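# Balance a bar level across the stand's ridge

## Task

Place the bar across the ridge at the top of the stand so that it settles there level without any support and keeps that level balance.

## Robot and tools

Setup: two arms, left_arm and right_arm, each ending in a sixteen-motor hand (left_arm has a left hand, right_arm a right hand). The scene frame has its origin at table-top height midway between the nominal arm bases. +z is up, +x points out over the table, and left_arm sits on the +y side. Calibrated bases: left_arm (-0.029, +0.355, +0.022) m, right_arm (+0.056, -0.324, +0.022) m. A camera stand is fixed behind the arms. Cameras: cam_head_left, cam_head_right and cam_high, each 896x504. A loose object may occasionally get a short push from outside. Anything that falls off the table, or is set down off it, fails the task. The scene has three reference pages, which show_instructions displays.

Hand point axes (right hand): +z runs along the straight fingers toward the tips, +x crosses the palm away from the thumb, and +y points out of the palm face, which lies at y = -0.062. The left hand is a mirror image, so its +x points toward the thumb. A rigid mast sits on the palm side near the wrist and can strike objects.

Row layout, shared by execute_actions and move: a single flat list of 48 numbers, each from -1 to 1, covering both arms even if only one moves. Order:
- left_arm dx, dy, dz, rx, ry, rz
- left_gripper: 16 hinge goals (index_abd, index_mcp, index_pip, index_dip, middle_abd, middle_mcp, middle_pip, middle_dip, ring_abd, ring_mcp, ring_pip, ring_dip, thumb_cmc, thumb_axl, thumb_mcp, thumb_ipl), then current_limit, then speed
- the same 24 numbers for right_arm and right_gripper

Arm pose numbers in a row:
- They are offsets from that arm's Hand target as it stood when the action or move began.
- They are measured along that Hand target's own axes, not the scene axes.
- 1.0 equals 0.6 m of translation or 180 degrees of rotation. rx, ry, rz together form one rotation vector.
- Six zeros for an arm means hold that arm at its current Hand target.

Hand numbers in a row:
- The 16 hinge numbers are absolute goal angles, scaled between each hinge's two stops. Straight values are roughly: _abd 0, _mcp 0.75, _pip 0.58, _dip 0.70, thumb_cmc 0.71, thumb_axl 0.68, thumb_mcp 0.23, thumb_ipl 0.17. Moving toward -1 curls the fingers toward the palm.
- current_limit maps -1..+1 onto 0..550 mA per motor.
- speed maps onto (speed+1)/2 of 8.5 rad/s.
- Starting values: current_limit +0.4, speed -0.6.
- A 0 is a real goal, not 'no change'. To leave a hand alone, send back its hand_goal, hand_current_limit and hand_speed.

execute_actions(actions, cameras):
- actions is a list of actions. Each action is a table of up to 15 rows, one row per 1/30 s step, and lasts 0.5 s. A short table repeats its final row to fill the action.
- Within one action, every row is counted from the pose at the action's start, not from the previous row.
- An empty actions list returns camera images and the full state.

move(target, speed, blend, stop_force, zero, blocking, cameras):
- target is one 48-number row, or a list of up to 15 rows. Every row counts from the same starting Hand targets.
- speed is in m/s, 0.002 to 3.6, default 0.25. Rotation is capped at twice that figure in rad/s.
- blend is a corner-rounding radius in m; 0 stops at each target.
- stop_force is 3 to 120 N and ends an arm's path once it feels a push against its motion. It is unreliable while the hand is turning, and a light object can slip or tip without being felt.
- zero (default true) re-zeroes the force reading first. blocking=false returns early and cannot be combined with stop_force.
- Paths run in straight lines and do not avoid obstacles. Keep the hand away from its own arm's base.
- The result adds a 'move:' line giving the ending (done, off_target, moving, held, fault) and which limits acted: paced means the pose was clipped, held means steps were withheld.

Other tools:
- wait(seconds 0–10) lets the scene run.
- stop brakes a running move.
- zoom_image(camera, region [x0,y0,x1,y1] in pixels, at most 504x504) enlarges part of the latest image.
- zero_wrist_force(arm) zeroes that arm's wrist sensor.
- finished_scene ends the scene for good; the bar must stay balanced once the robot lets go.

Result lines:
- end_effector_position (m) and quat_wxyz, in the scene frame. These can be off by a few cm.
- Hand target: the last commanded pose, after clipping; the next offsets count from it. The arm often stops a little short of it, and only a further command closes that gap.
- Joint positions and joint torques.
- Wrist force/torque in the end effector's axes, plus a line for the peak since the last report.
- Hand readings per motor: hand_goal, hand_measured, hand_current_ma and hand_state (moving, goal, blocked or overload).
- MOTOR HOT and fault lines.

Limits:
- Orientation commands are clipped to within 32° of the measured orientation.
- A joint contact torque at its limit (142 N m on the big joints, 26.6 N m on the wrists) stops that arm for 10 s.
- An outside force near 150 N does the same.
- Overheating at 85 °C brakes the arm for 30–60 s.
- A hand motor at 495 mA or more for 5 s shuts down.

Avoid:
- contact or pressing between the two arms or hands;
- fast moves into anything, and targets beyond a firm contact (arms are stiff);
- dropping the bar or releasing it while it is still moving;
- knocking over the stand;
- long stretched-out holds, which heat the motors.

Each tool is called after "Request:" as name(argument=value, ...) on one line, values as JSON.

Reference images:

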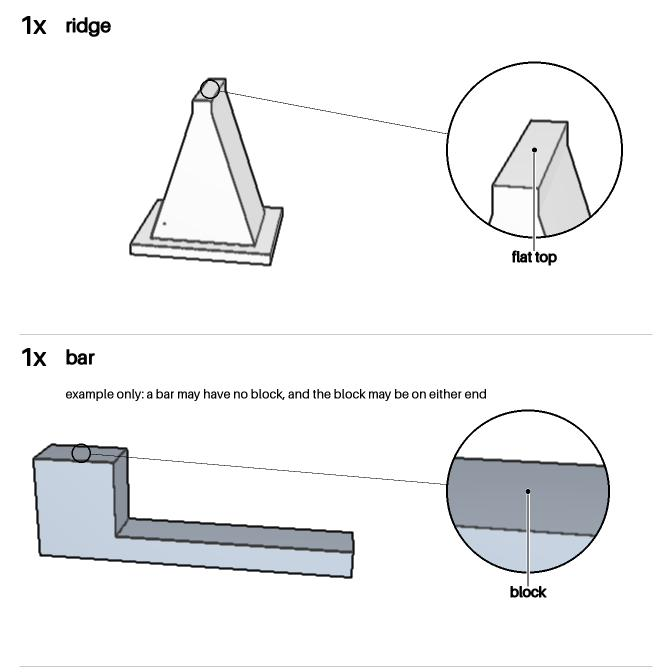

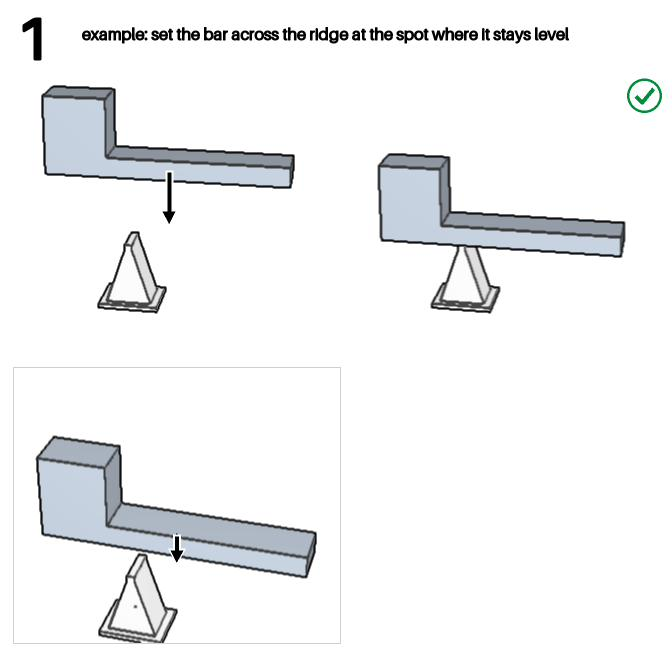

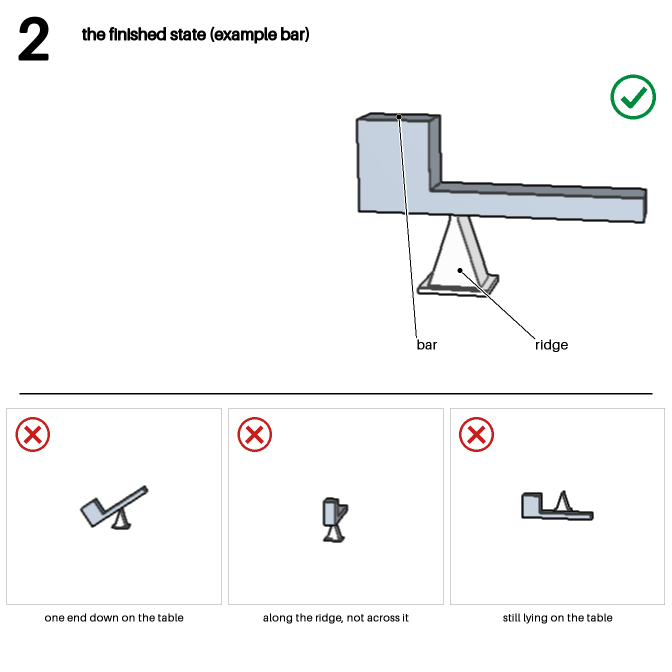

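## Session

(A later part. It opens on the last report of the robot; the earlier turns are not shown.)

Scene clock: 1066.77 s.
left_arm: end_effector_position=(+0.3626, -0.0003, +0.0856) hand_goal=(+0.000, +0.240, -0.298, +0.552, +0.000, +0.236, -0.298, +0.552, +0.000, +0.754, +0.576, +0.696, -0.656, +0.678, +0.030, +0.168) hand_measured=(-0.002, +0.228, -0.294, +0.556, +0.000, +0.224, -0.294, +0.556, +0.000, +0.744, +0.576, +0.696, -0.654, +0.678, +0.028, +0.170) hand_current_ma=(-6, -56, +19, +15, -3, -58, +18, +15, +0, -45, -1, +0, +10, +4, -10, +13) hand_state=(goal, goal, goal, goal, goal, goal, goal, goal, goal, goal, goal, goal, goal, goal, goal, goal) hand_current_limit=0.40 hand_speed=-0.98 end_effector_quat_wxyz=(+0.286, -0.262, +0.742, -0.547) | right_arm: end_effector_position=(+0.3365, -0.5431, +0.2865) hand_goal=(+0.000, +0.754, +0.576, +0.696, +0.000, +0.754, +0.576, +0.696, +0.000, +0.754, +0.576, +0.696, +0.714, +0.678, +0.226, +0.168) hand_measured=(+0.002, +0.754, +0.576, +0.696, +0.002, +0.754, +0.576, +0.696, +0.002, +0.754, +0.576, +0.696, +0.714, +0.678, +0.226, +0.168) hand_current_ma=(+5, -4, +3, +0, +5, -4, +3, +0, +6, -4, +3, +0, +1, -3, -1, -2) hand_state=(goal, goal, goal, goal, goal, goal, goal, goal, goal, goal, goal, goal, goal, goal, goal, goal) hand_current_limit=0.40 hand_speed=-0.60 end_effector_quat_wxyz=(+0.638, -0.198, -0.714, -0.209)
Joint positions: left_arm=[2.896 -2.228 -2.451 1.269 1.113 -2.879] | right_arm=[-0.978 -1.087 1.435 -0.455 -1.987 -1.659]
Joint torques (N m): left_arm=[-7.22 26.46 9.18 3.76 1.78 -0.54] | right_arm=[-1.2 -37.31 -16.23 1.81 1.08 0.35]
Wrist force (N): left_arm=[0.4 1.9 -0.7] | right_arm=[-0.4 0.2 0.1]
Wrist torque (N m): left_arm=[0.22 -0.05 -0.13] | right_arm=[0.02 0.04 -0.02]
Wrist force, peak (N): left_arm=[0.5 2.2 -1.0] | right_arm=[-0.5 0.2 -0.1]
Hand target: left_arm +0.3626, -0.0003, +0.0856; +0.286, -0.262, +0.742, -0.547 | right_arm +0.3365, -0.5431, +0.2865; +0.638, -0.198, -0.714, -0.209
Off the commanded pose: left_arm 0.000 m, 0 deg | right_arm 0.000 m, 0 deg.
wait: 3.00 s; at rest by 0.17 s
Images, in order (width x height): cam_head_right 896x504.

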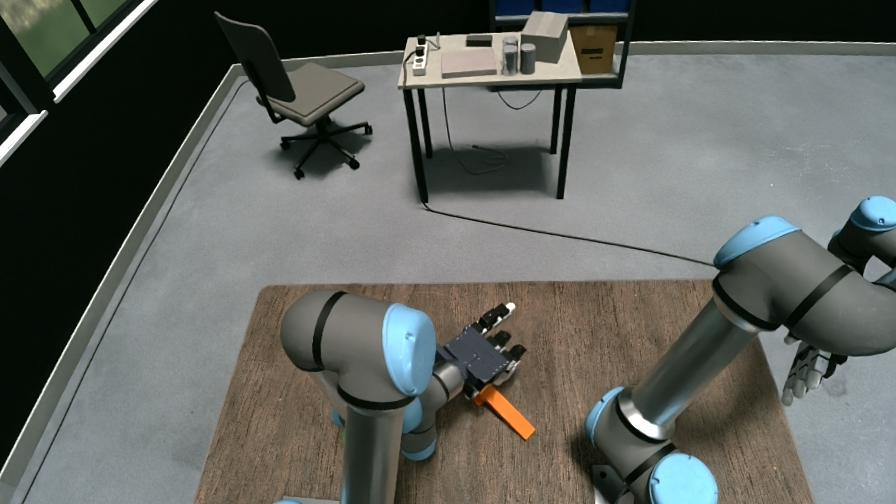

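Request:
move(target=[0.0070,0.0008,0.0002,0,-0.0115,0.0429,0,0.24,-0.299,0.551,0,0.236,-0.299,0.551,0,0.754,0.576,0.696,-0.657,0.678,0.03,0.168,0.4,-0.95,0,0,0,0,0,0,0,0.754,0.576,0.696,0,0.754,0.576,0.696,0,0.754,0.576,0.696,0.714,0.678,0.226,0.168,0.4,-0.6], speed=0.04, cameras=["all"])

Request:
zoom_image(camera="cam_head_right", region=[450, 350, 540, 440])

Request:
zoom_image(camera="cam_high", region=[400, 90, 480, 170])

Request:
move(target=[0,0,0,0,0,0,0,0.07,-0.299,0.551,0,0.07,-0.299,0.551,0,0.754,0.576,0.696,-0.657,0.678,-0.13,0.168,0.4,-0.95,0,0,0,0,0,0,0,0.754,0.576,0.696,0,0.754,0.576,0.696,0,0.754,0.576,0.696,0.714,0.678,0.226,0.168,0.4,-0.6], speed=0.04, cameras=["all"])

Request:
zoom_image(camera="cam_head_right", region=[450, 350, 540, 440])

Request:
zoom_image(camera="cam_high", region=[400, 90, 480, 170])

Scene clock: 1095.00 s.
left_arm: end_effector_position=(+0.3597, -0.0032, +0.0845) hand_goal=(+0.000, +0.240, -0.298, +0.552, +0.000, +0.236, -0.298, +0.552, +0.000, +0.754, +0.576, +0.696, -0.656, +0.678, +0.030, +0.168) hand_measured=(-0.002, +0.228, -0.294, +0.556, +0.000, +0.224, -0.294, +0.556, +0.000, +0.744, +0.576, +0.696, -0.654, +0.678, +0.028, +0.170) hand_current_ma=(-6, -55, +19, +15, -3, -57, +18, +15, +0, -45, -1, +0, +10, +4, -10, +13) hand_state=(goal, goal, goal, goal, goal, goal, goal, goal, goal, goal, goal, goal, goal, goal, goal, goal) hand_current_limit=0.40 hand_speed=-0.95 end_effector_quat_wxyz=(+0.336, -0.221, +0.752, -0.522) | right_arm: end_effector_position=(+0.3365, -0.5431, +0.2865) hand_goal=(+0.000, +0.754, +0.576, +0.696, +0.000, +0.754, +0.576, +0.696, +0.000, +0.754, +0.576, +0.696, +0.714, +0.678, +0.226, +0.168) hand_measured=(+0.002, +0.754, +0.576, +0.696, +0.002, +0.754, +0.576, +0.696, +0.002, +0.754, +0.576, +0.696, +0.714, +0.678, +0.226, +0.168) hand_current_ma=(+5, -4, +3, +0, +5, -4, +3, +0, +6, -4, +3, +0, +1, -3, -1, -2) hand_state=(goal, goal, goal, goal, goal, goal, goal, goal, goal, goal, goal, goal, goal, goal, goal, goal) hand_current_limit=0.40 hand_speed=-0.60 end_effector_quat_wxyz=(+0.638, -0.198, -0.714, -0.209)
Joint positions: left_arm=[2.824 -2.237 -2.448 1.296 1.217 -2.769] | right_arm=[-0.978 -1.087 1.435 -0.455 -1.987 -1.659]
Joint torques (N m): left_arm=[-8.5 17.6 8.04 4.19 1.86 1.21] | right_arm=[-2.45 -37.55 -16.24 1.84 1.14 0.67]
Wrist force (N): left_arm=[0.3 1.9 -0.7] | right_arm=[-0.1 0.0 0.0]
Wrist torque (N m): left_arm=[0.20 -0.02 -0.21] | right_arm=[0.00 0.02 -0.01]
Wrist force, peak (N): left_arm=[0.3 2.3 -0.7] | right_arm=[-0.4 -0.4 -0.2]
Hand target: left_arm +0.3597, -0.0032, +0.0845; +0.336, -0.221, +0.752, -0.522 | right_arm +0.3365, -0.5431, +0.2865; +0.638, -0.198, -0.714, -0.209
Off the commanded pose: left_arm 0.000 m, 0 deg | right_arm 0.000 m, 0 deg.
move: done

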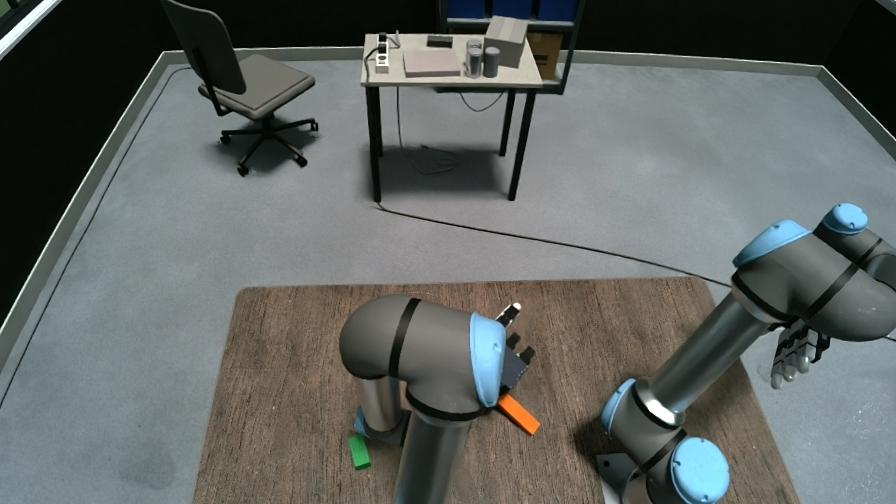

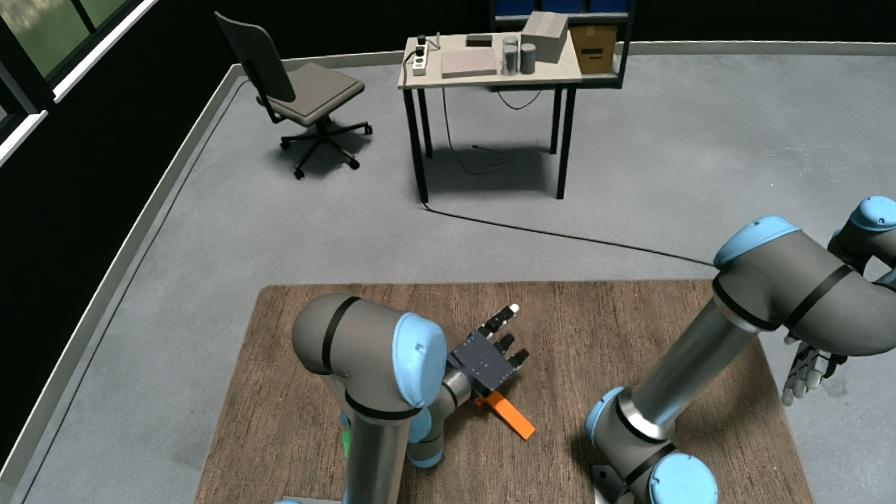

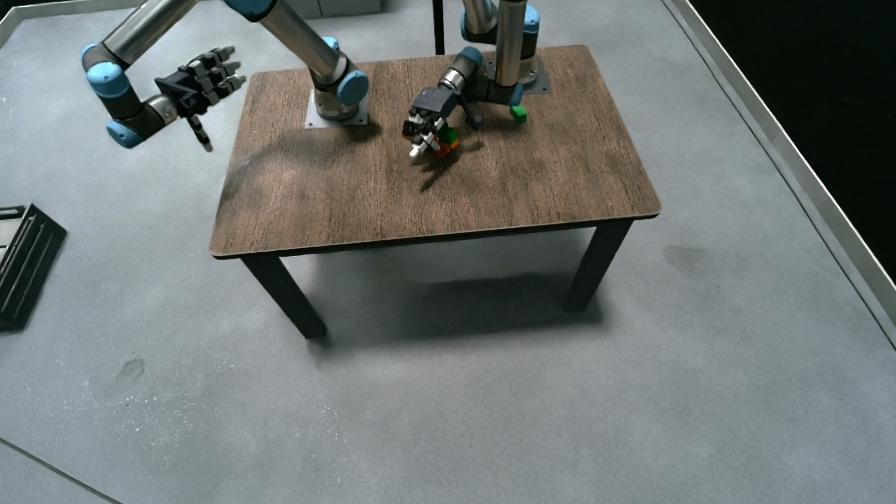

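Scaled by 5.600 from the camera's 896x504 image, which has a finer 1280x720 frame.

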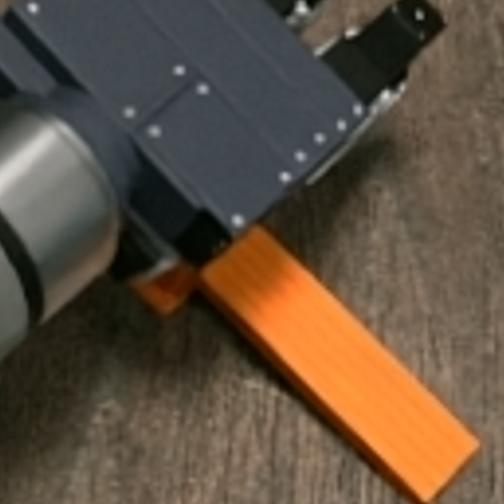

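Scaled by 6.300 from the camera's 896x504 image, which has a finer 1280x720 frame.

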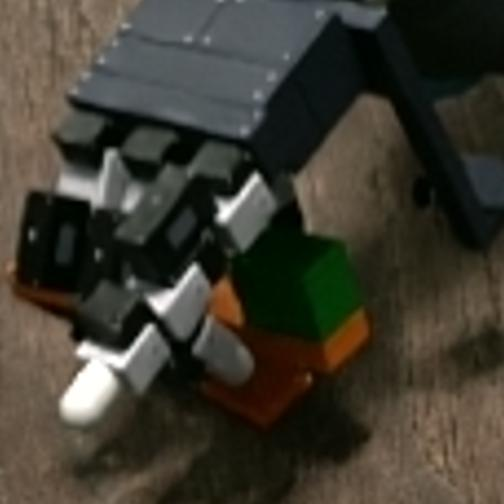

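Scene clock: 1096.13 s.
left_arm: end_effector_position=(+0.3597, -0.0032, +0.0846) hand_goal=(+0.000, +0.070, -0.298, +0.552, +0.000, +0.070, -0.298, +0.552, +0.000, +0.754, +0.576, +0.696, -0.656, +0.678, -0.130, +0.168) hand_measured=(+0.000, +0.146, -0.284, +0.556, +0.000, +0.134, -0.284, +0.556, +0.000, +0.744, +0.576, +0.696, -0.652, +0.678, -0.030, +0.184) hand_current_ma=(-2, +383, +56, +15, -3, +316, +56, +17, +0, -45, -1, +0, +15, +4, +385, +93) hand_state=(goal, blocked, goal, goal, goal, blocked, goal, goal, goal, goal, goal, goal, goal, goal, blocked, goal) hand_current_limit=0.40 hand_speed=-0.95 end_effector_quat_wxyz=(+0.336, -0.221, +0.752, -0.522) | right_arm: end_effector_position=(+0.3365, -0.5431, +0.2865) hand_goal=(+0.000, +0.754, +0.576, +0.696, +0.000, +0.754, +0.576, +0.696, +0.000, +0.754, +0.576, +0.696, +0.714, +0.678, +0.226, +0.168) hand_measured=(+0.002, +0.754, +0.576, +0.696, +0.002, +0.754, +0.576, +0.696, +0.002, +0.754, +0.576, +0.696, +0.714, +0.678, +0.226, +0.168) hand_current_ma=(+5, -4, +3, +0, +5, -4, +3, +0, +6, -4, +3, +0, +1, -3, -1, -2) hand_state=(goal, goal, goal, goal, goal, goal, goal, goal, goal, goal, goal, goal, goal, goal, goal, goal) hand_current_limit=0.40 hand_speed=-0.60 end_effector_quat_wxyz=(+0.638, -0.198, -0.714, -0.209)
Joint positions: left_arm=[2.824 -2.237 -2.448 1.296 1.217 -2.769] | right_arm=[-0.978 -1.087 1.435 -0.455 -1.987 -1.659]
Joint torques (N m): left_arm=[-7.96 18.73 7.09 3.3 1.88 1.42] | right_arm=[-0.66 -37.89 -16.42 1.66 1.25 0.63]
Wrist force (N): left_arm=[0.8 -2.9 0.2] | right_arm=[0.0 0.1 0.2]
Wrist torque (N m): left_arm=[-0.01 -0.07 -0.20] | right_arm=[0.00 -0.01 0.00]
Wrist force, peak (N): left_arm=[0.8 -2.9 0.2] | right_arm=[0.0 0.5 0.1]
Hand target: left_arm +0.3597, -0.0032, +0.0845; +0.336, -0.221, +0.752, -0.522 | right_arm +0.3365, -0.5431, +0.2865; +0.638, -0.198, -0.714, -0.209
Off the commanded pose: left_arm 0.000 m, 0 deg | right_arm 0.000 m, 0 deg.
move: done

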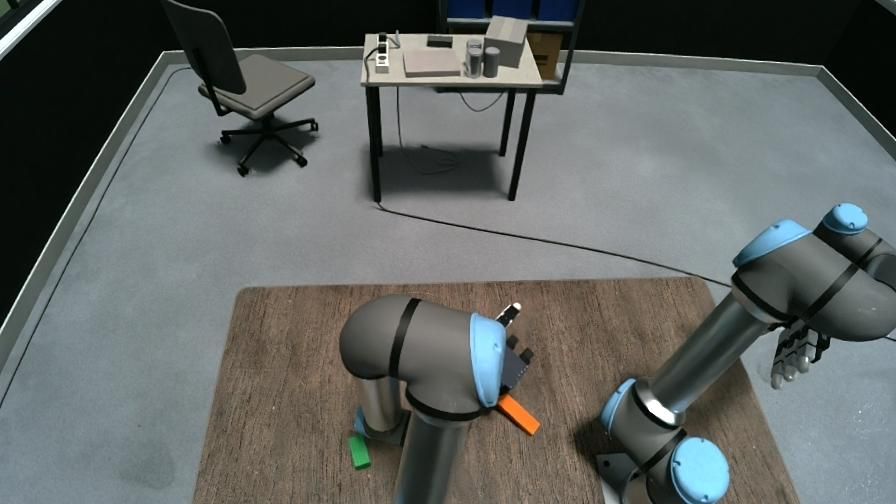

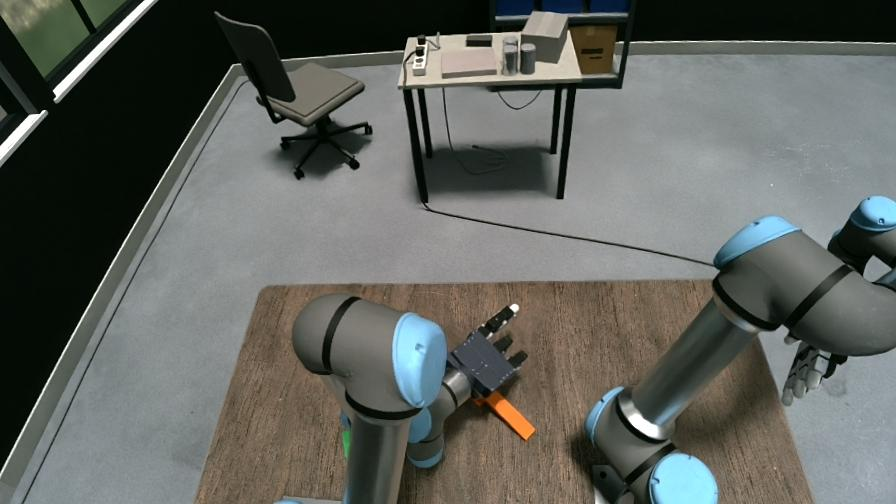

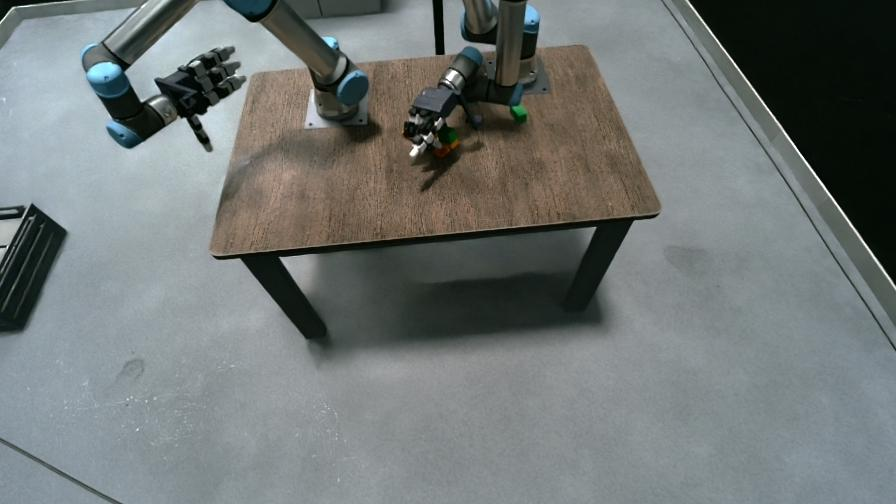

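Scaled by 5.600 from the camera's 896x504 image, which has a finer 1280x720 frame.

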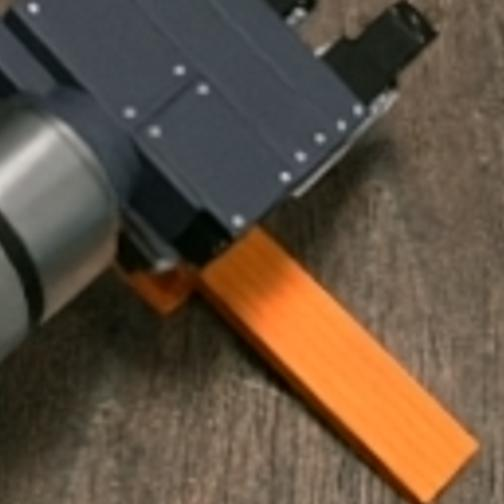

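Scaled by 6.300 from the camera's 896x504 image, which has a finer 1280x720 frame.

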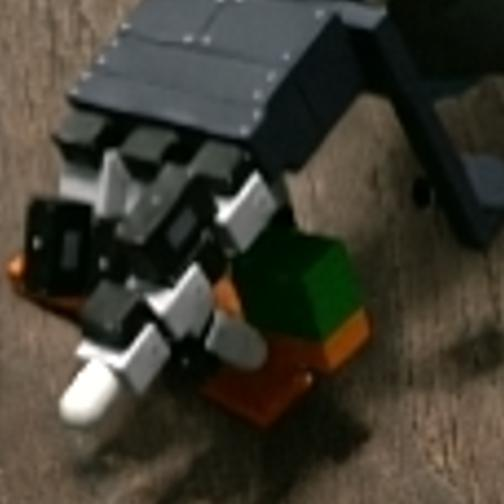

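Request:
move(target=[[-0.0137,-0.0467,-0.0114,0,0,0,0,0.07,-0.299,0.551,0,0.07,-0.299,0.551,0,0.754,0.576,0.696,-0.657,0.678,-0.13,0.168,0.4,-0.95,0,0,0,0,0,0,0,0.754,0.576,0.696,0,0.754,0.576,0.696,0,0.754,0.576,0.696,0.714,0.678,0.226,0.168,0.4,-0.6],[-0.0497,-0.0148,0.0047,0.0030,0.0370,-0.0968,0,0.07,-0.299,0.551,0,0.07,-0.299,0.551,0,0.754,0.576,0.696,-0.657,0.678,-0.13,0.168,0.4,-0.95,0,0,0,0,0,0,0,0.754,0.576,0.696,0,0.754,0.576,0.696,0,0.754,0.576,0.696,0.714,0.678,0.226,0.168,0.4,-0.6]], speed=0.06, blend=0.005, cameras=["all"])

Request:
zoom_image(camera="cam_head_right", region=[450, 350, 540, 440])

Request:
zoom_image(camera="cam_high", region=[400, 90, 480, 170])

Request:
zoom_image(camera="cam_head_left", region=[460, 350, 550, 440])

Scene clock: 1129.83 s.
left_arm: end_effector_position=(+0.3818, +0.0122, +0.1004) hand_goal=(+0.000, +0.070, -0.298, +0.552, +0.000, +0.070, -0.298, +0.552, +0.000, +0.754, +0.576, +0.696, -0.656, +0.678, -0.130, +0.168) hand_measured=(+0.000, +0.132, -0.274, +0.564, +0.000, +0.122, -0.282, +0.558, +0.000, +0.744, +0.576, +0.696, -0.650, +0.678, -0.030, +0.192) hand_current_ma=(-2, +311, +108, +50, -3, +256, +68, +28, +0, -45, -1, +0, +30, +4, +385, +148) hand_state=(goal, blocked, blocked, goal, goal, blocked, goal, goal, goal, goal, goal, goal, goal, goal, blocked, blocked) hand_current_limit=0.40 hand_speed=-0.95 end_effector_quat_wxyz=(+0.210, -0.300, +0.726, -0.582) | right_arm: end_effector_position=(+0.3365, -0.5431, +0.2865) hand_goal=(+0.000, +0.754, +0.576, +0.696, +0.000, +0.754, +0.576, +0.696, +0.000, +0.754, +0.576, +0.696, +0.714, +0.678, +0.226, +0.168) hand_measured=(+0.002, +0.754, +0.576, +0.696, +0.002, +0.754, +0.576, +0.696, +0.002, +0.754, +0.576, +0.696, +0.714, +0.678, +0.226, +0.168) hand_current_ma=(+5, -4, +3, +0, +5, -4, +3, +0, +6, -4, +3, +0, +1, -3, -1, -2) hand_state=(goal, goal, goal, goal, goal, goal, goal, goal, goal, goal, goal, goal, goal, goal, goal, goal) hand_current_limit=0.40 hand_speed=-0.60 end_effector_quat_wxyz=(+0.638, -0.198, -0.714, -0.209)
Joint positions: left_arm=[3.038 -2.188 -2.425 1.166 0.897 -2.994] | right_arm=[-0.978 -1.087 1.435 -0.455 -1.987 -1.659]
Joint torques (N m): left_arm=[7.1 19.17 10.9 0.62 -2.16 -1.47] | right_arm=[-0.47 -35.46 -15.72 1.98 1.3 0.35]
Wrist force (N): left_arm=[0.9 3.2 -0.5] | right_arm=[0.2 0.3 0.2]
Wrist torque (N m): left_arm=[0.29 -0.16 0.02] | right_arm=[0.02 -0.02 0.02]
Wrist force, peak (N): left_arm=[1.0 3.9 -0.8] | right_arm=[-0.5 0.3 0.2]
Hand target: left_arm +0.3818, +0.0122, +0.1004; +0.210, -0.300, +0.726, -0.582 | right_arm +0.3365, -0.5431, +0.2865; +0.638, -0.198, -0.714, -0.209
Off the commanded pose: left_arm 0.000 m, 0 deg | right_arm 0.000 m, 0 deg.
move: done

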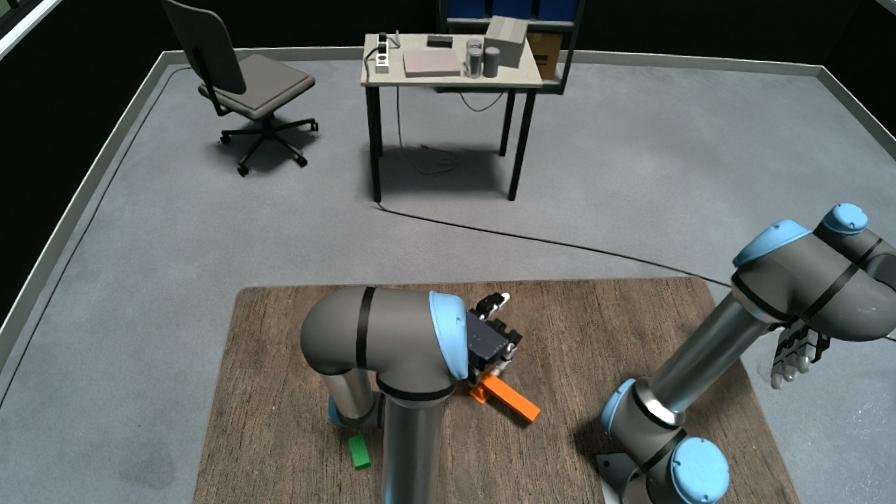

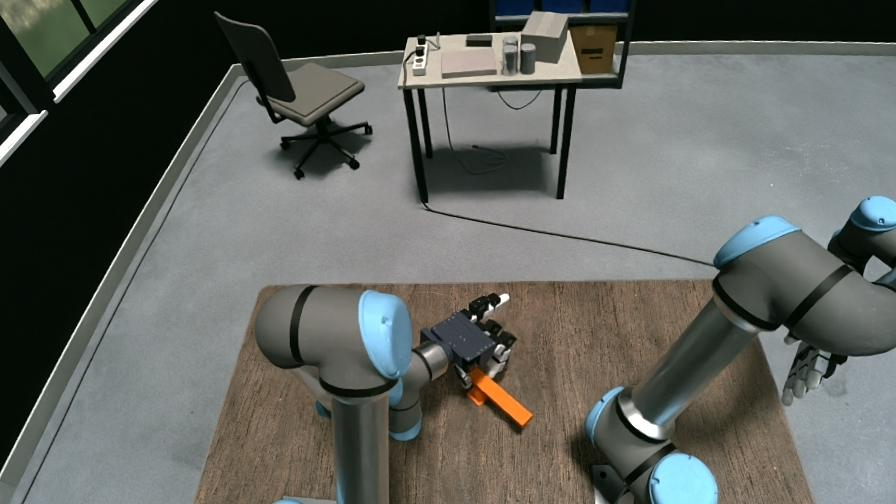

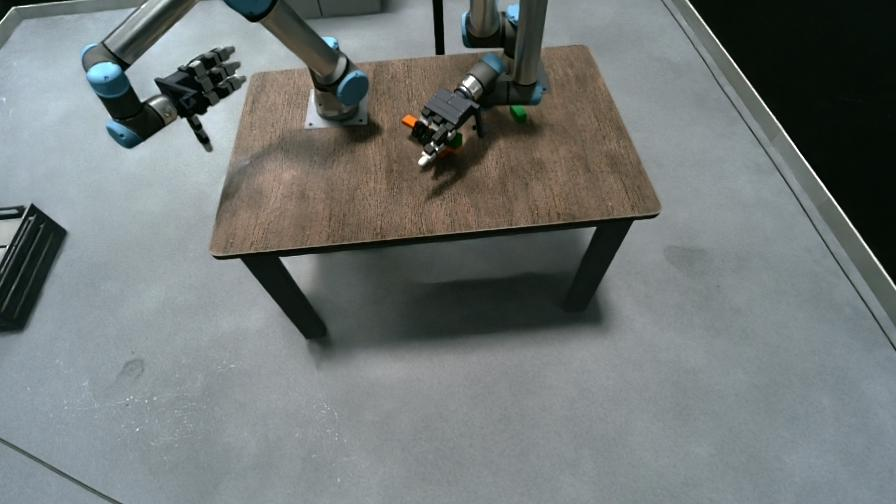

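Scaled by 5.600 from the camera's 896x504 image, which has a finer 1280x720 frame.

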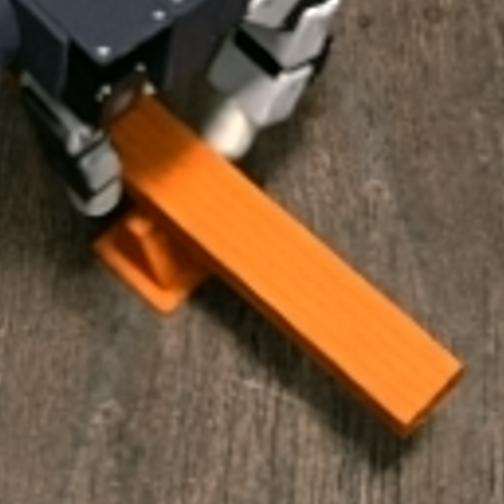

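Scaled by 6.300 from the camera's 896x504 image, which has a finer 1280x720 frame.

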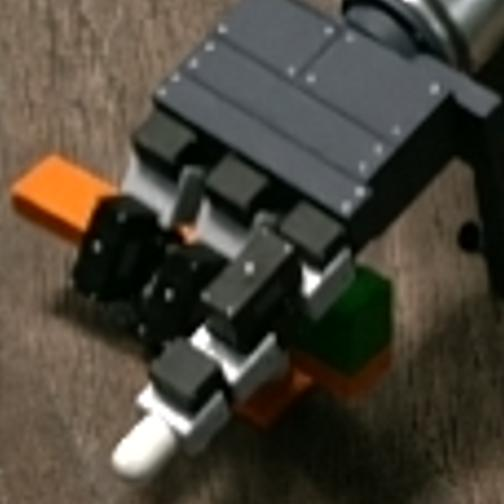

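Scaled by 5.600 from the camera's 896x504 image, which has a finer 1280x720 frame.

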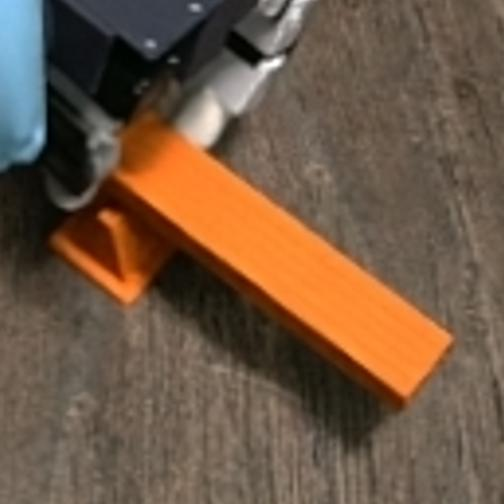

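Request:
move(target=[0.0042,0.0001,0.0002,0,0,0,0,0.07,-0.299,0.551,0,0.07,-0.299,0.551,0,0.754,0.576,0.696,-0.657,0.678,-0.13,0.168,0.4,-0.95,0,0,0,0,0,0,0,0.754,0.576,0.696,0,0.754,0.576,0.696,0,0.754,0.576,0.696,0.714,0.678,0.226,0.168,0.4,-0.6], speed=0.05, cameras=[])

Request:
move(target=[-0.0022,0.0486,0.0117,0,0,0,0,0.07,-0.299,0.551,0,0.07,-0.299,0.551,0,0.754,0.576,0.696,-0.657,0.678,-0.13,0.168,0.4,-0.95,0,0,0,0,0,0,0,0.754,0.576,0.696,0,0.754,0.576,0.696,0,0.754,0.576,0.696,0.714,0.678,0.226,0.168,0.4,-0.6], speed=0.015, stop_force=3.5, cameras=["all"])

Request:
zoom_image(camera="cam_head_right", region=[450, 350, 540, 440])

Request:
zoom_image(camera="cam_high", region=[400, 90, 480, 170])

Request:
zoom_image(camera="cam_head_left", region=[460, 350, 550, 440])

Scene clock: 1150.07 s.
left_arm: end_effector_position=(+0.3801, +0.0105, +0.1003) hand_goal=(+0.000, +0.070, -0.298, +0.552, +0.000, +0.070, -0.298, +0.552, +0.000, +0.754, +0.576, +0.696, -0.656, +0.678, -0.130, +0.168) hand_measured=(+0.000, +0.132, -0.274, +0.564, +0.000, +0.122, -0.282, +0.558, +0.000, +0.744, +0.576, +0.696, -0.650, +0.678, -0.030, +0.192) hand_current_ma=(-2, +311, +108, +50, -3, +256, +68, +28, +0, -45, -1, +0, +30, +4, +385, +148) hand_state=(goal, blocked, blocked, goal, goal, blocked, goal, goal, goal, goal, goal, goal, goal, goal, blocked, blocked) hand_current_limit=0.40 hand_speed=-0.95 end_effector_quat_wxyz=(+0.210, -0.300, +0.726, -0.582) | right_arm: end_effector_position=(+0.3365, -0.5431, +0.2865) hand_goal=(+0.000, +0.754, +0.576, +0.696, +0.000, +0.754, +0.576, +0.696, +0.000, +0.754, +0.576, +0.696, +0.714, +0.678, +0.226, +0.168) hand_measured=(+0.002, +0.754, +0.576, +0.696, +0.002, +0.754, +0.576, +0.696, +0.002, +0.754, +0.576, +0.696, +0.714, +0.678, +0.226, +0.168) hand_current_ma=(+5, -4, +3, +0, +5, -4, +3, +0, +6, -4, +3, +0, +1, -3, -1, -2) hand_state=(goal, goal, goal, goal, goal, goal, goal, goal, goal, goal, goal, goal, goal, goal, goal, goal) hand_current_limit=0.40 hand_speed=-0.60 end_effector_quat_wxyz=(+0.638, -0.198, -0.714, -0.209)
Joint positions: left_arm=[3.032 -2.188 -2.426 1.169 0.903 -2.997] | right_arm=[-0.978 -1.087 1.435 -0.455 -1.987 -1.659]
Joint torques (N m): left_arm=[-8.64 35 -4.23 4.15 1.61 -1.55] | right_arm=[-1.3 -36.2 -16.23 2.01 1.27 0.53]
Wrist force (N): left_arm=[0.6 3.1 -0.7] | right_arm=[-0.2 -0.1 0.3]
Wrist torque (N m): left_arm=[0.30 -0.12 -0.01] | right_arm=[-0.03 0.02 -0.02]
Wrist force, peak (N): left_arm=[0.4 3.9 -0.4] | right_arm=[-0.5 0.4 0.0]
Hand target: left_arm +0.3801, +0.0104, +0.1004; +0.210, -0.300, +0.726, -0.582 | right_arm +0.3365, -0.5431, +0.2865; +0.638, -0.198, -0.714, -0.209
Off the commanded pose: left_arm 0.000 m, 0 deg | right_arm 0.000 m, 0 deg.
move: done
No camera images: "cameras" was empty.

Scene clock: 1152.17 s.
left_arm: end_effector_position=(+0.3800, +0.0104, +0.0847) hand_goal=(+0.000, +0.070, -0.298, +0.552, +0.000, +0.070, -0.298, +0.552, +0.000, +0.754, +0.576, +0.696, -0.656, +0.678, -0.130, +0.168) hand_measured=(+0.000, +0.132, -0.274, +0.564, +0.000, +0.122, -0.278, +0.562, +0.000, +0.744, +0.576, +0.696, -0.652, +0.678, -0.030, +0.192) hand_current_ma=(-1, +303, +108, +48, -3, +255, +84, +39, +0, -46, -1, +0, +18, +4, +385, +148) hand_state=(goal, blocked, blocked, goal, goal, blocked, goal, goal, goal, goal, goal, goal, goal, goal, blocked, blocked) hand_current_limit=0.40 hand_speed=-0.95 end_effector_quat_wxyz=(+0.210, -0.300, +0.726, -0.582) | right_arm: end_effector_position=(+0.3365, -0.5431, +0.2865) hand_goal=(+0.000, +0.754, +0.576, +0.696, +0.000, +0.754, +0.576, +0.696, +0.000, +0.754, +0.576, +0.696, +0.714, +0.678, +0.226, +0.168) hand_measured=(+0.002, +0.754, +0.576, +0.696, +0.002, +0.754, +0.576, +0.696, +0.002, +0.754, +0.576, +0.696, +0.714, +0.678, +0.226, +0.168) hand_current_ma=(+5, -4, +3, +0, +5, -4, +3, +0, +6, -4, +3, +0, +1, -3, -1, -2) hand_state=(goal, goal, goal, goal, goal, goal, goal, goal, goal, goal, goal, goal, goal, goal, goal, goal) hand_current_limit=0.40 hand_speed=-0.60 end_effector_quat_wxyz=(+0.638, -0.198, -0.714, -0.209)
Joint positions: left_arm=[3.032 -2.244 -2.419 1.217 0.903 -2.997] | right_arm=[-0.978 -1.087 1.435 -0.455 -1.987 -1.659]
Joint torques (N m): left_arm=[-5.2 42.32 -5.03 0.63 1.15 0.28] | right_arm=[0.1 -36.63 -16.19 1.95 1.48 0.52]
Wrist force (N): left_arm=[0.4 3.4 -0.4] | right_arm=[-0.2 0.0 0.1]
Wrist torque (N m): left_arm=[0.30 -0.09 -0.03] | right_arm=[0.00 0.03 -0.02]
Wrist force, peak (N): left_arm=[0.5 3.8 -0.7] | right_arm=[-0.4 0.4 0.0]
Hand target: left_arm +0.3800, +0.0104, +0.0847; +0.210, -0.300, +0.726, -0.582 (not the last commanded pose) | right_arm +0.3365, -0.5431, +0.2865; +0.638, -0.198, -0.714, -0.209
Off the commanded pose: left_arm 0.014 m, 0 deg | right_arm 0.000 m, 0 deg.
move: contact (left_arm)

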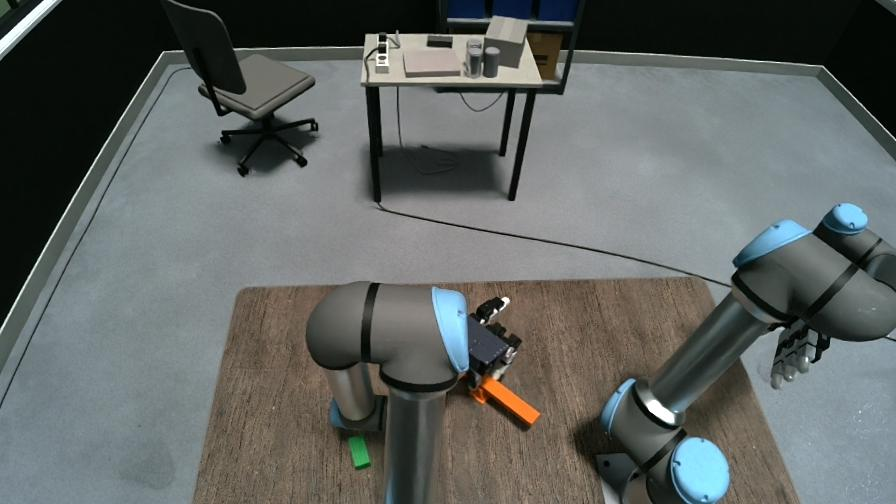

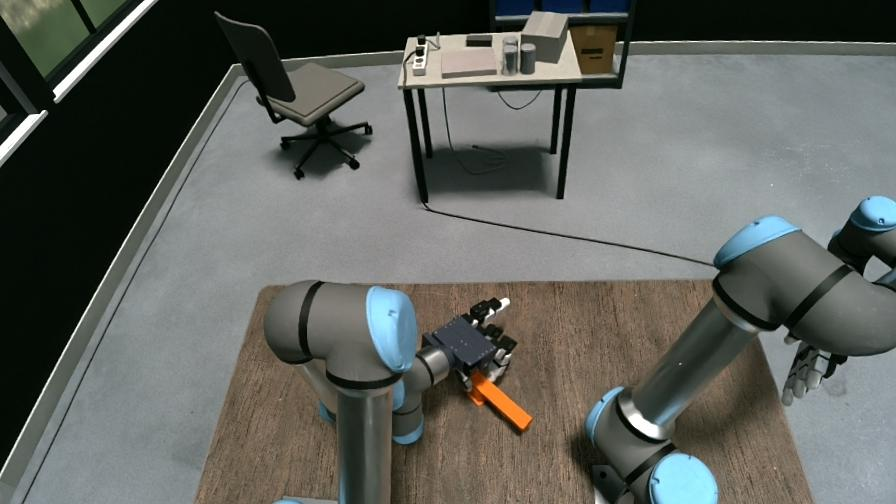

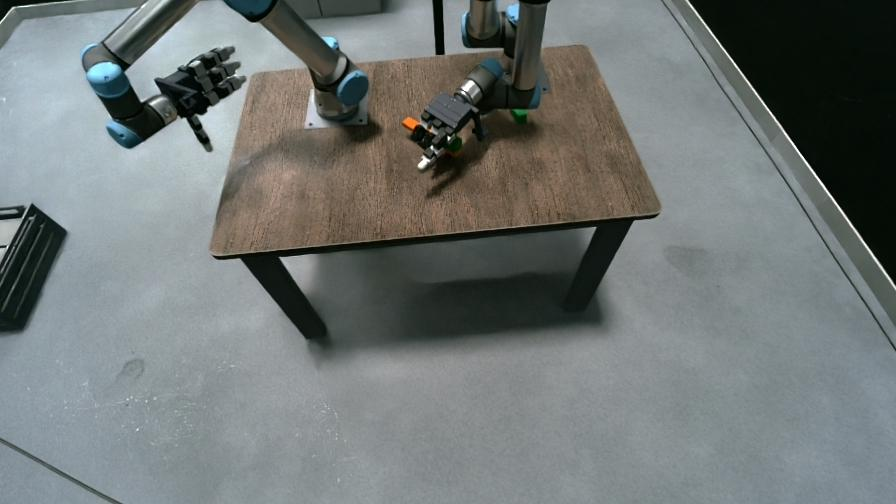

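Scaled by 5.600 from the camera's 896x504 image, which has a finer 1280x720 frame.

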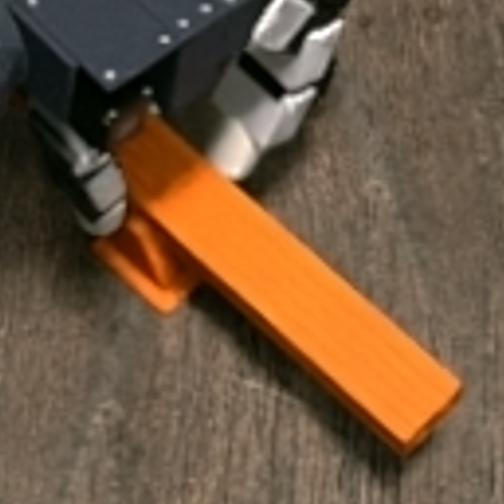

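Scaled by 6.300 from the camera's 896x504 image, which has a finer 1280x720 frame.

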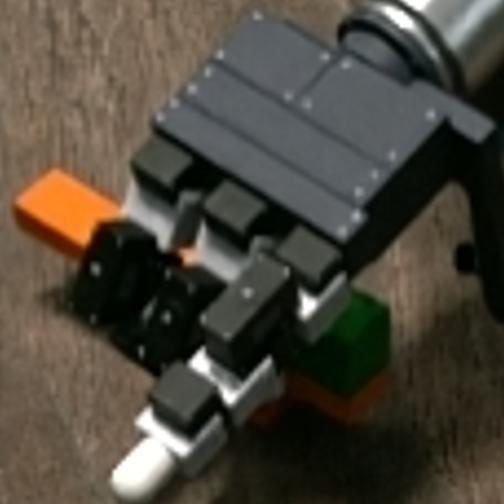

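Scaled by 5.600 from the camera's 896x504 image, which has a finer 1280x720 frame.

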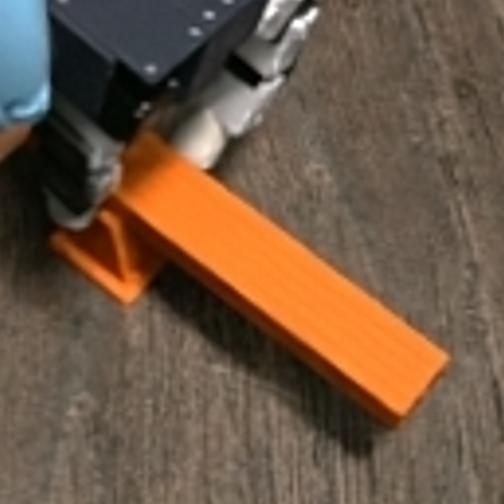

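Request:
move(target=[0.0042,0.0001,0.0002,0,0,0,0,0.07,-0.299,0.551,0,0.07,-0.299,0.551,0,0.754,0.576,0.696,-0.657,0.678,-0.13,0.168,0.4,-0.95,0,0,0,0,0,0,0,0.754,0.576,0.696,0,0.754,0.576,0.696,0,0.754,0.576,0.696,0.714,0.678,0.226,0.168,0.4,-0.6], speed=0.02, cameras=[])

Request:
move(target=[-0.0001,0.0015,0.0004,0,0,0,0,0.07,-0.299,0.551,0,0.07,-0.299,0.551,0,0.754,0.576,0.696,-0.657,0.678,-0.13,0.168,0.4,-0.95,0,0,0,0,0,0,0,0.754,0.576,0.696,0,0.754,0.576,0.696,0,0.754,0.576,0.696,0.714,0.678,0.226,0.168,0.4,-0.6], speed=0.01, cameras=["all"])

Request:
zoom_image(camera="cam_head_right", region=[450, 350, 540, 440])

Request:
zoom_image(camera="cam_high", region=[400, 90, 480, 170])

Scene clock: 1185.87 s.
left_arm: end_effector_position=(+0.3783, +0.0087, +0.0848) hand_goal=(+0.000, +0.070, -0.298, +0.552, +0.000, +0.070, -0.298, +0.552, +0.000, +0.754, +0.576, +0.696, -0.656, +0.678, -0.130, +0.168) hand_measured=(+0.000, +0.132, -0.274, +0.564, +0.000, +0.122, -0.278, +0.562, +0.000, +0.744, +0.576, +0.696, -0.652, +0.678, -0.030, +0.192) hand_current_ma=(-1, +303, +108, +48, -3, +255, +84, +39, +0, -46, -1, +0, +18, +4, +385, +148) hand_state=(goal, blocked, blocked, goal, goal, blocked, goal, goal, goal, goal, goal, goal, goal, goal, blocked, blocked) hand_current_limit=0.40 hand_speed=-0.95 end_effector_quat_wxyz=(+0.210, -0.300, +0.726, -0.582) | right_arm: end_effector_position=(+0.3365, -0.5431, +0.2865) hand_goal=(+0.000, +0.754, +0.576, +0.696, +0.000, +0.754, +0.576, +0.696, +0.000, +0.754, +0.576, +0.696, +0.714, +0.678, +0.226, +0.168) hand_measured=(+0.002, +0.754, +0.576, +0.696, +0.002, +0.754, +0.576, +0.696, +0.002, +0.754, +0.576, +0.696, +0.714, +0.678, +0.226, +0.168) hand_current_ma=(+5, -4, +3, +0, +5, -4, +3, +0, +6, -4, +3, +0, +1, -3, -1, -2) hand_state=(goal, goal, goal, goal, goal, goal, goal, goal, goal, goal, goal, goal, goal, goal, goal, goal) hand_current_limit=0.40 hand_speed=-0.60 end_effector_quat_wxyz=(+0.638, -0.198, -0.714, -0.209)
Joint positions: left_arm=[3.025 -2.243 -2.42 1.22 0.909 -2.999] | right_arm=[-0.978 -1.087 1.435 -0.455 -1.987 -1.659]
Joint torques (N m): left_arm=[-8.28 42.62 -5.24 4.02 1.66 -1.53] | right_arm=[-0.95 -36.66 -17.17 1.81 1.27 0.56]
Wrist force (N): left_arm=[0.5 3.7 -0.5] | right_arm=[0.2 0.0 -0.1]
Wrist torque (N m): left_arm=[0.34 -0.10 -0.04] | right_arm=[0.01 -0.02 0.01]
Wrist force, peak (N): left_arm=[0.3 3.9 -0.8] | right_arm=[-0.4 0.4 -0.2]
Hand target: left_arm +0.3783, +0.0086, +0.0848; +0.210, -0.300, +0.726, -0.582 | right_arm +0.3365, -0.5431, +0.2865; +0.638, -0.198, -0.714, -0.209
Off the commanded pose: left_arm 0.000 m, 0 deg | right_arm 0.000 m, 0 deg.
move: done
No camera images: "cameras" was empty.

Scene clock: 1186.57 s.
left_arm: end_effector_position=(+0.3783, +0.0086, +0.0839) hand_goal=(+0.000, +0.070, -0.298, +0.552, +0.000, +0.070, -0.298, +0.552, +0.000, +0.754, +0.576, +0.696, -0.656, +0.678, -0.130, +0.168) hand_measured=(+0.000, +0.132, -0.274, +0.556, +0.000, +0.122, -0.278, +0.562, +0.000, +0.744, +0.576, +0.696, -0.652, +0.678, -0.030, +0.192) hand_current_ma=(-1, +303, +108, +14, -3, +255, +84, +39, +0, -46, -1, +0, +16, +4, +385, +148) hand_state=(goal, blocked, blocked, goal, goal, blocked, goal, goal, goal, goal, goal, goal, goal, goal, blocked, blocked) hand_current_limit=0.40 hand_speed=-0.95 end_effector_quat_wxyz=(+0.210, -0.300, +0.726, -0.582) | right_arm: end_effector_position=(+0.3365, -0.5431, +0.2865) hand_goal=(+0.000, +0.754, +0.576, +0.696, +0.000, +0.754, +0.576, +0.696, +0.000, +0.754, +0.576, +0.696, +0.714, +0.678, +0.226, +0.168) hand_measured=(+0.002, +0.754, +0.576, +0.696, +0.002, +0.754, +0.576, +0.696, +0.002, +0.754, +0.576, +0.696, +0.714, +0.678, +0.226, +0.168) hand_current_ma=(+5, -4, +3, +0, +5, -4, +3, +0, +6, -4, +3, +0, +1, -3, -1, -2) hand_state=(goal, goal, goal, goal, goal, goal, goal, goal, goal, goal, goal, goal, goal, goal, goal, goal) hand_current_limit=0.40 hand_speed=-0.60 end_effector_quat_wxyz=(+0.638, -0.198, -0.714, -0.209)
Joint positions: left_arm=[3.025 -2.247 -2.419 1.223 0.909 -2.999] | right_arm=[-0.978 -1.087 1.435 -0.455 -1.987 -1.659]
Joint torques (N m): left_arm=[-7.89 15.64 6.5 2.74 1.63 -1.01] | right_arm=[-1.2 -37.34 -15.77 1.65 1.33 0.51]
Wrist force (N): left_arm=[0.8 -7.5 -1.3] | right_arm=[-0.2 -0.1 -0.1]
Wrist torque (N m): left_arm=[-0.30 -0.14 -0.07] | right_arm=[-0.01 0.03 -0.02]
Wrist force, peak (N): left_arm=[0.8 -7.5 -1.3] | right_arm=[-0.4 0.3 0.4]
Hand target: left_arm +0.3783, +0.0086, +0.0838; +0.210, -0.300, +0.726, -0.582 | right_arm +0.3365, -0.5431, +0.2865; +0.638, -0.198, -0.714, -0.209
Off the commanded pose: left_arm 0.000 m, 0 deg | right_arm 0.000 m, 0 deg.
move: done

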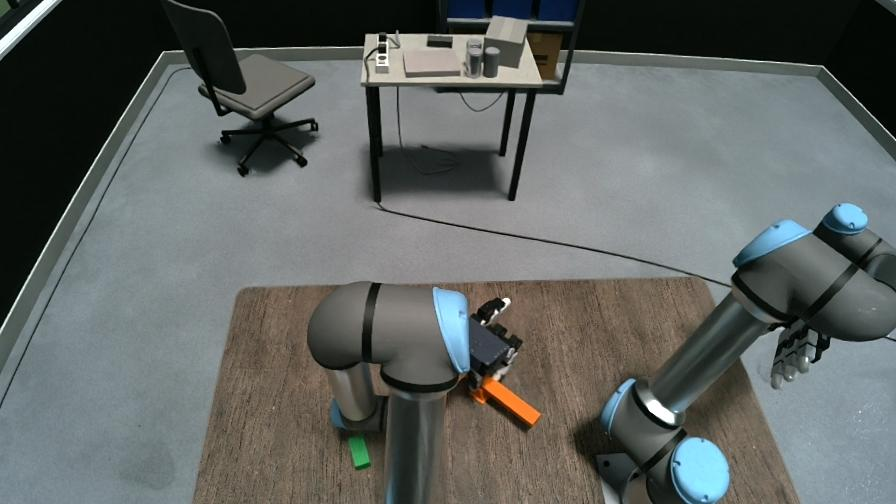

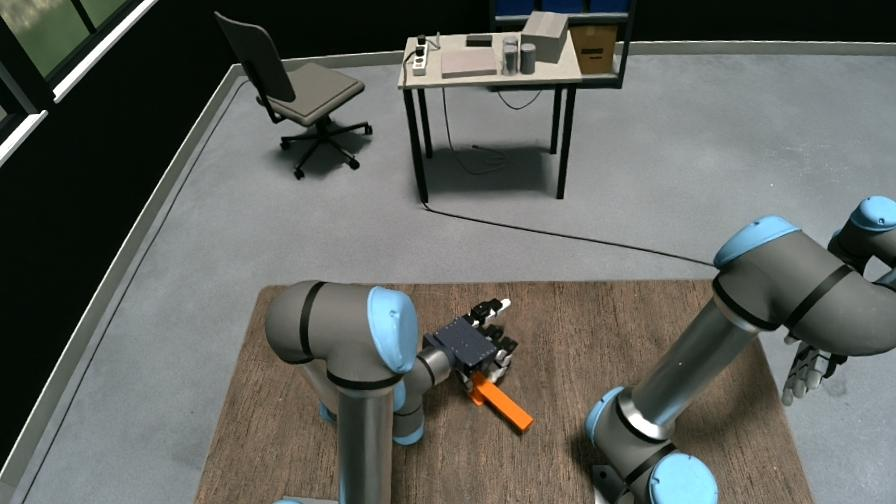

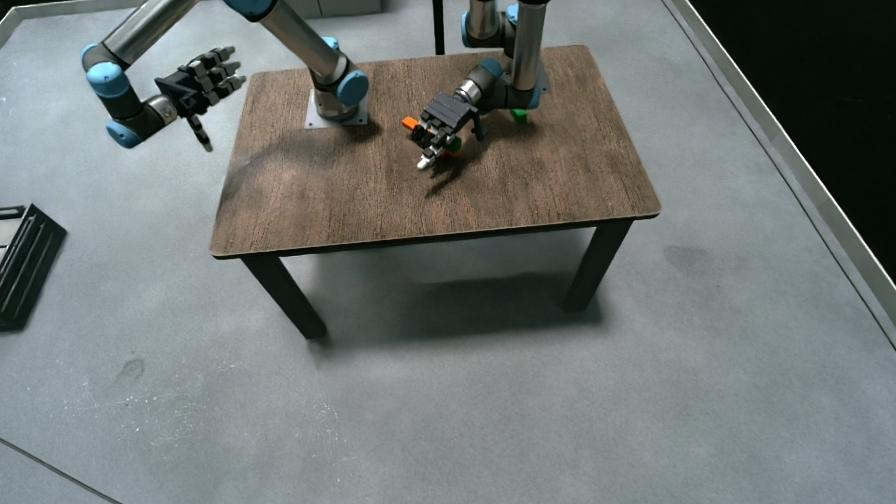

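Scaled by 5.600 from the camera's 896x504 image, which has a finer 1280x720 frame.

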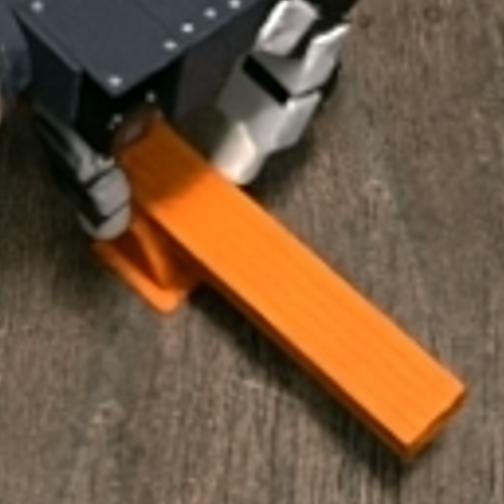

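Scaled by 6.300 from the camera's 896x504 image, which has a finer 1280x720 frame.

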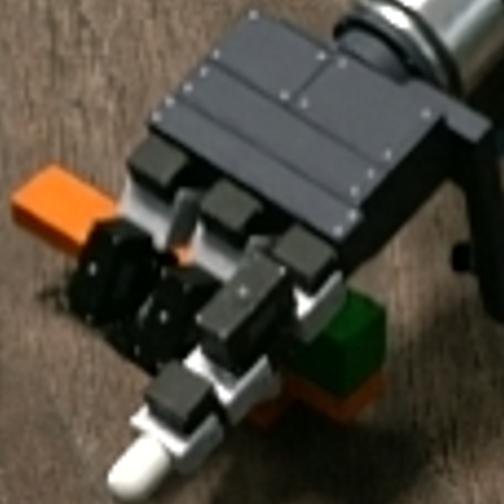

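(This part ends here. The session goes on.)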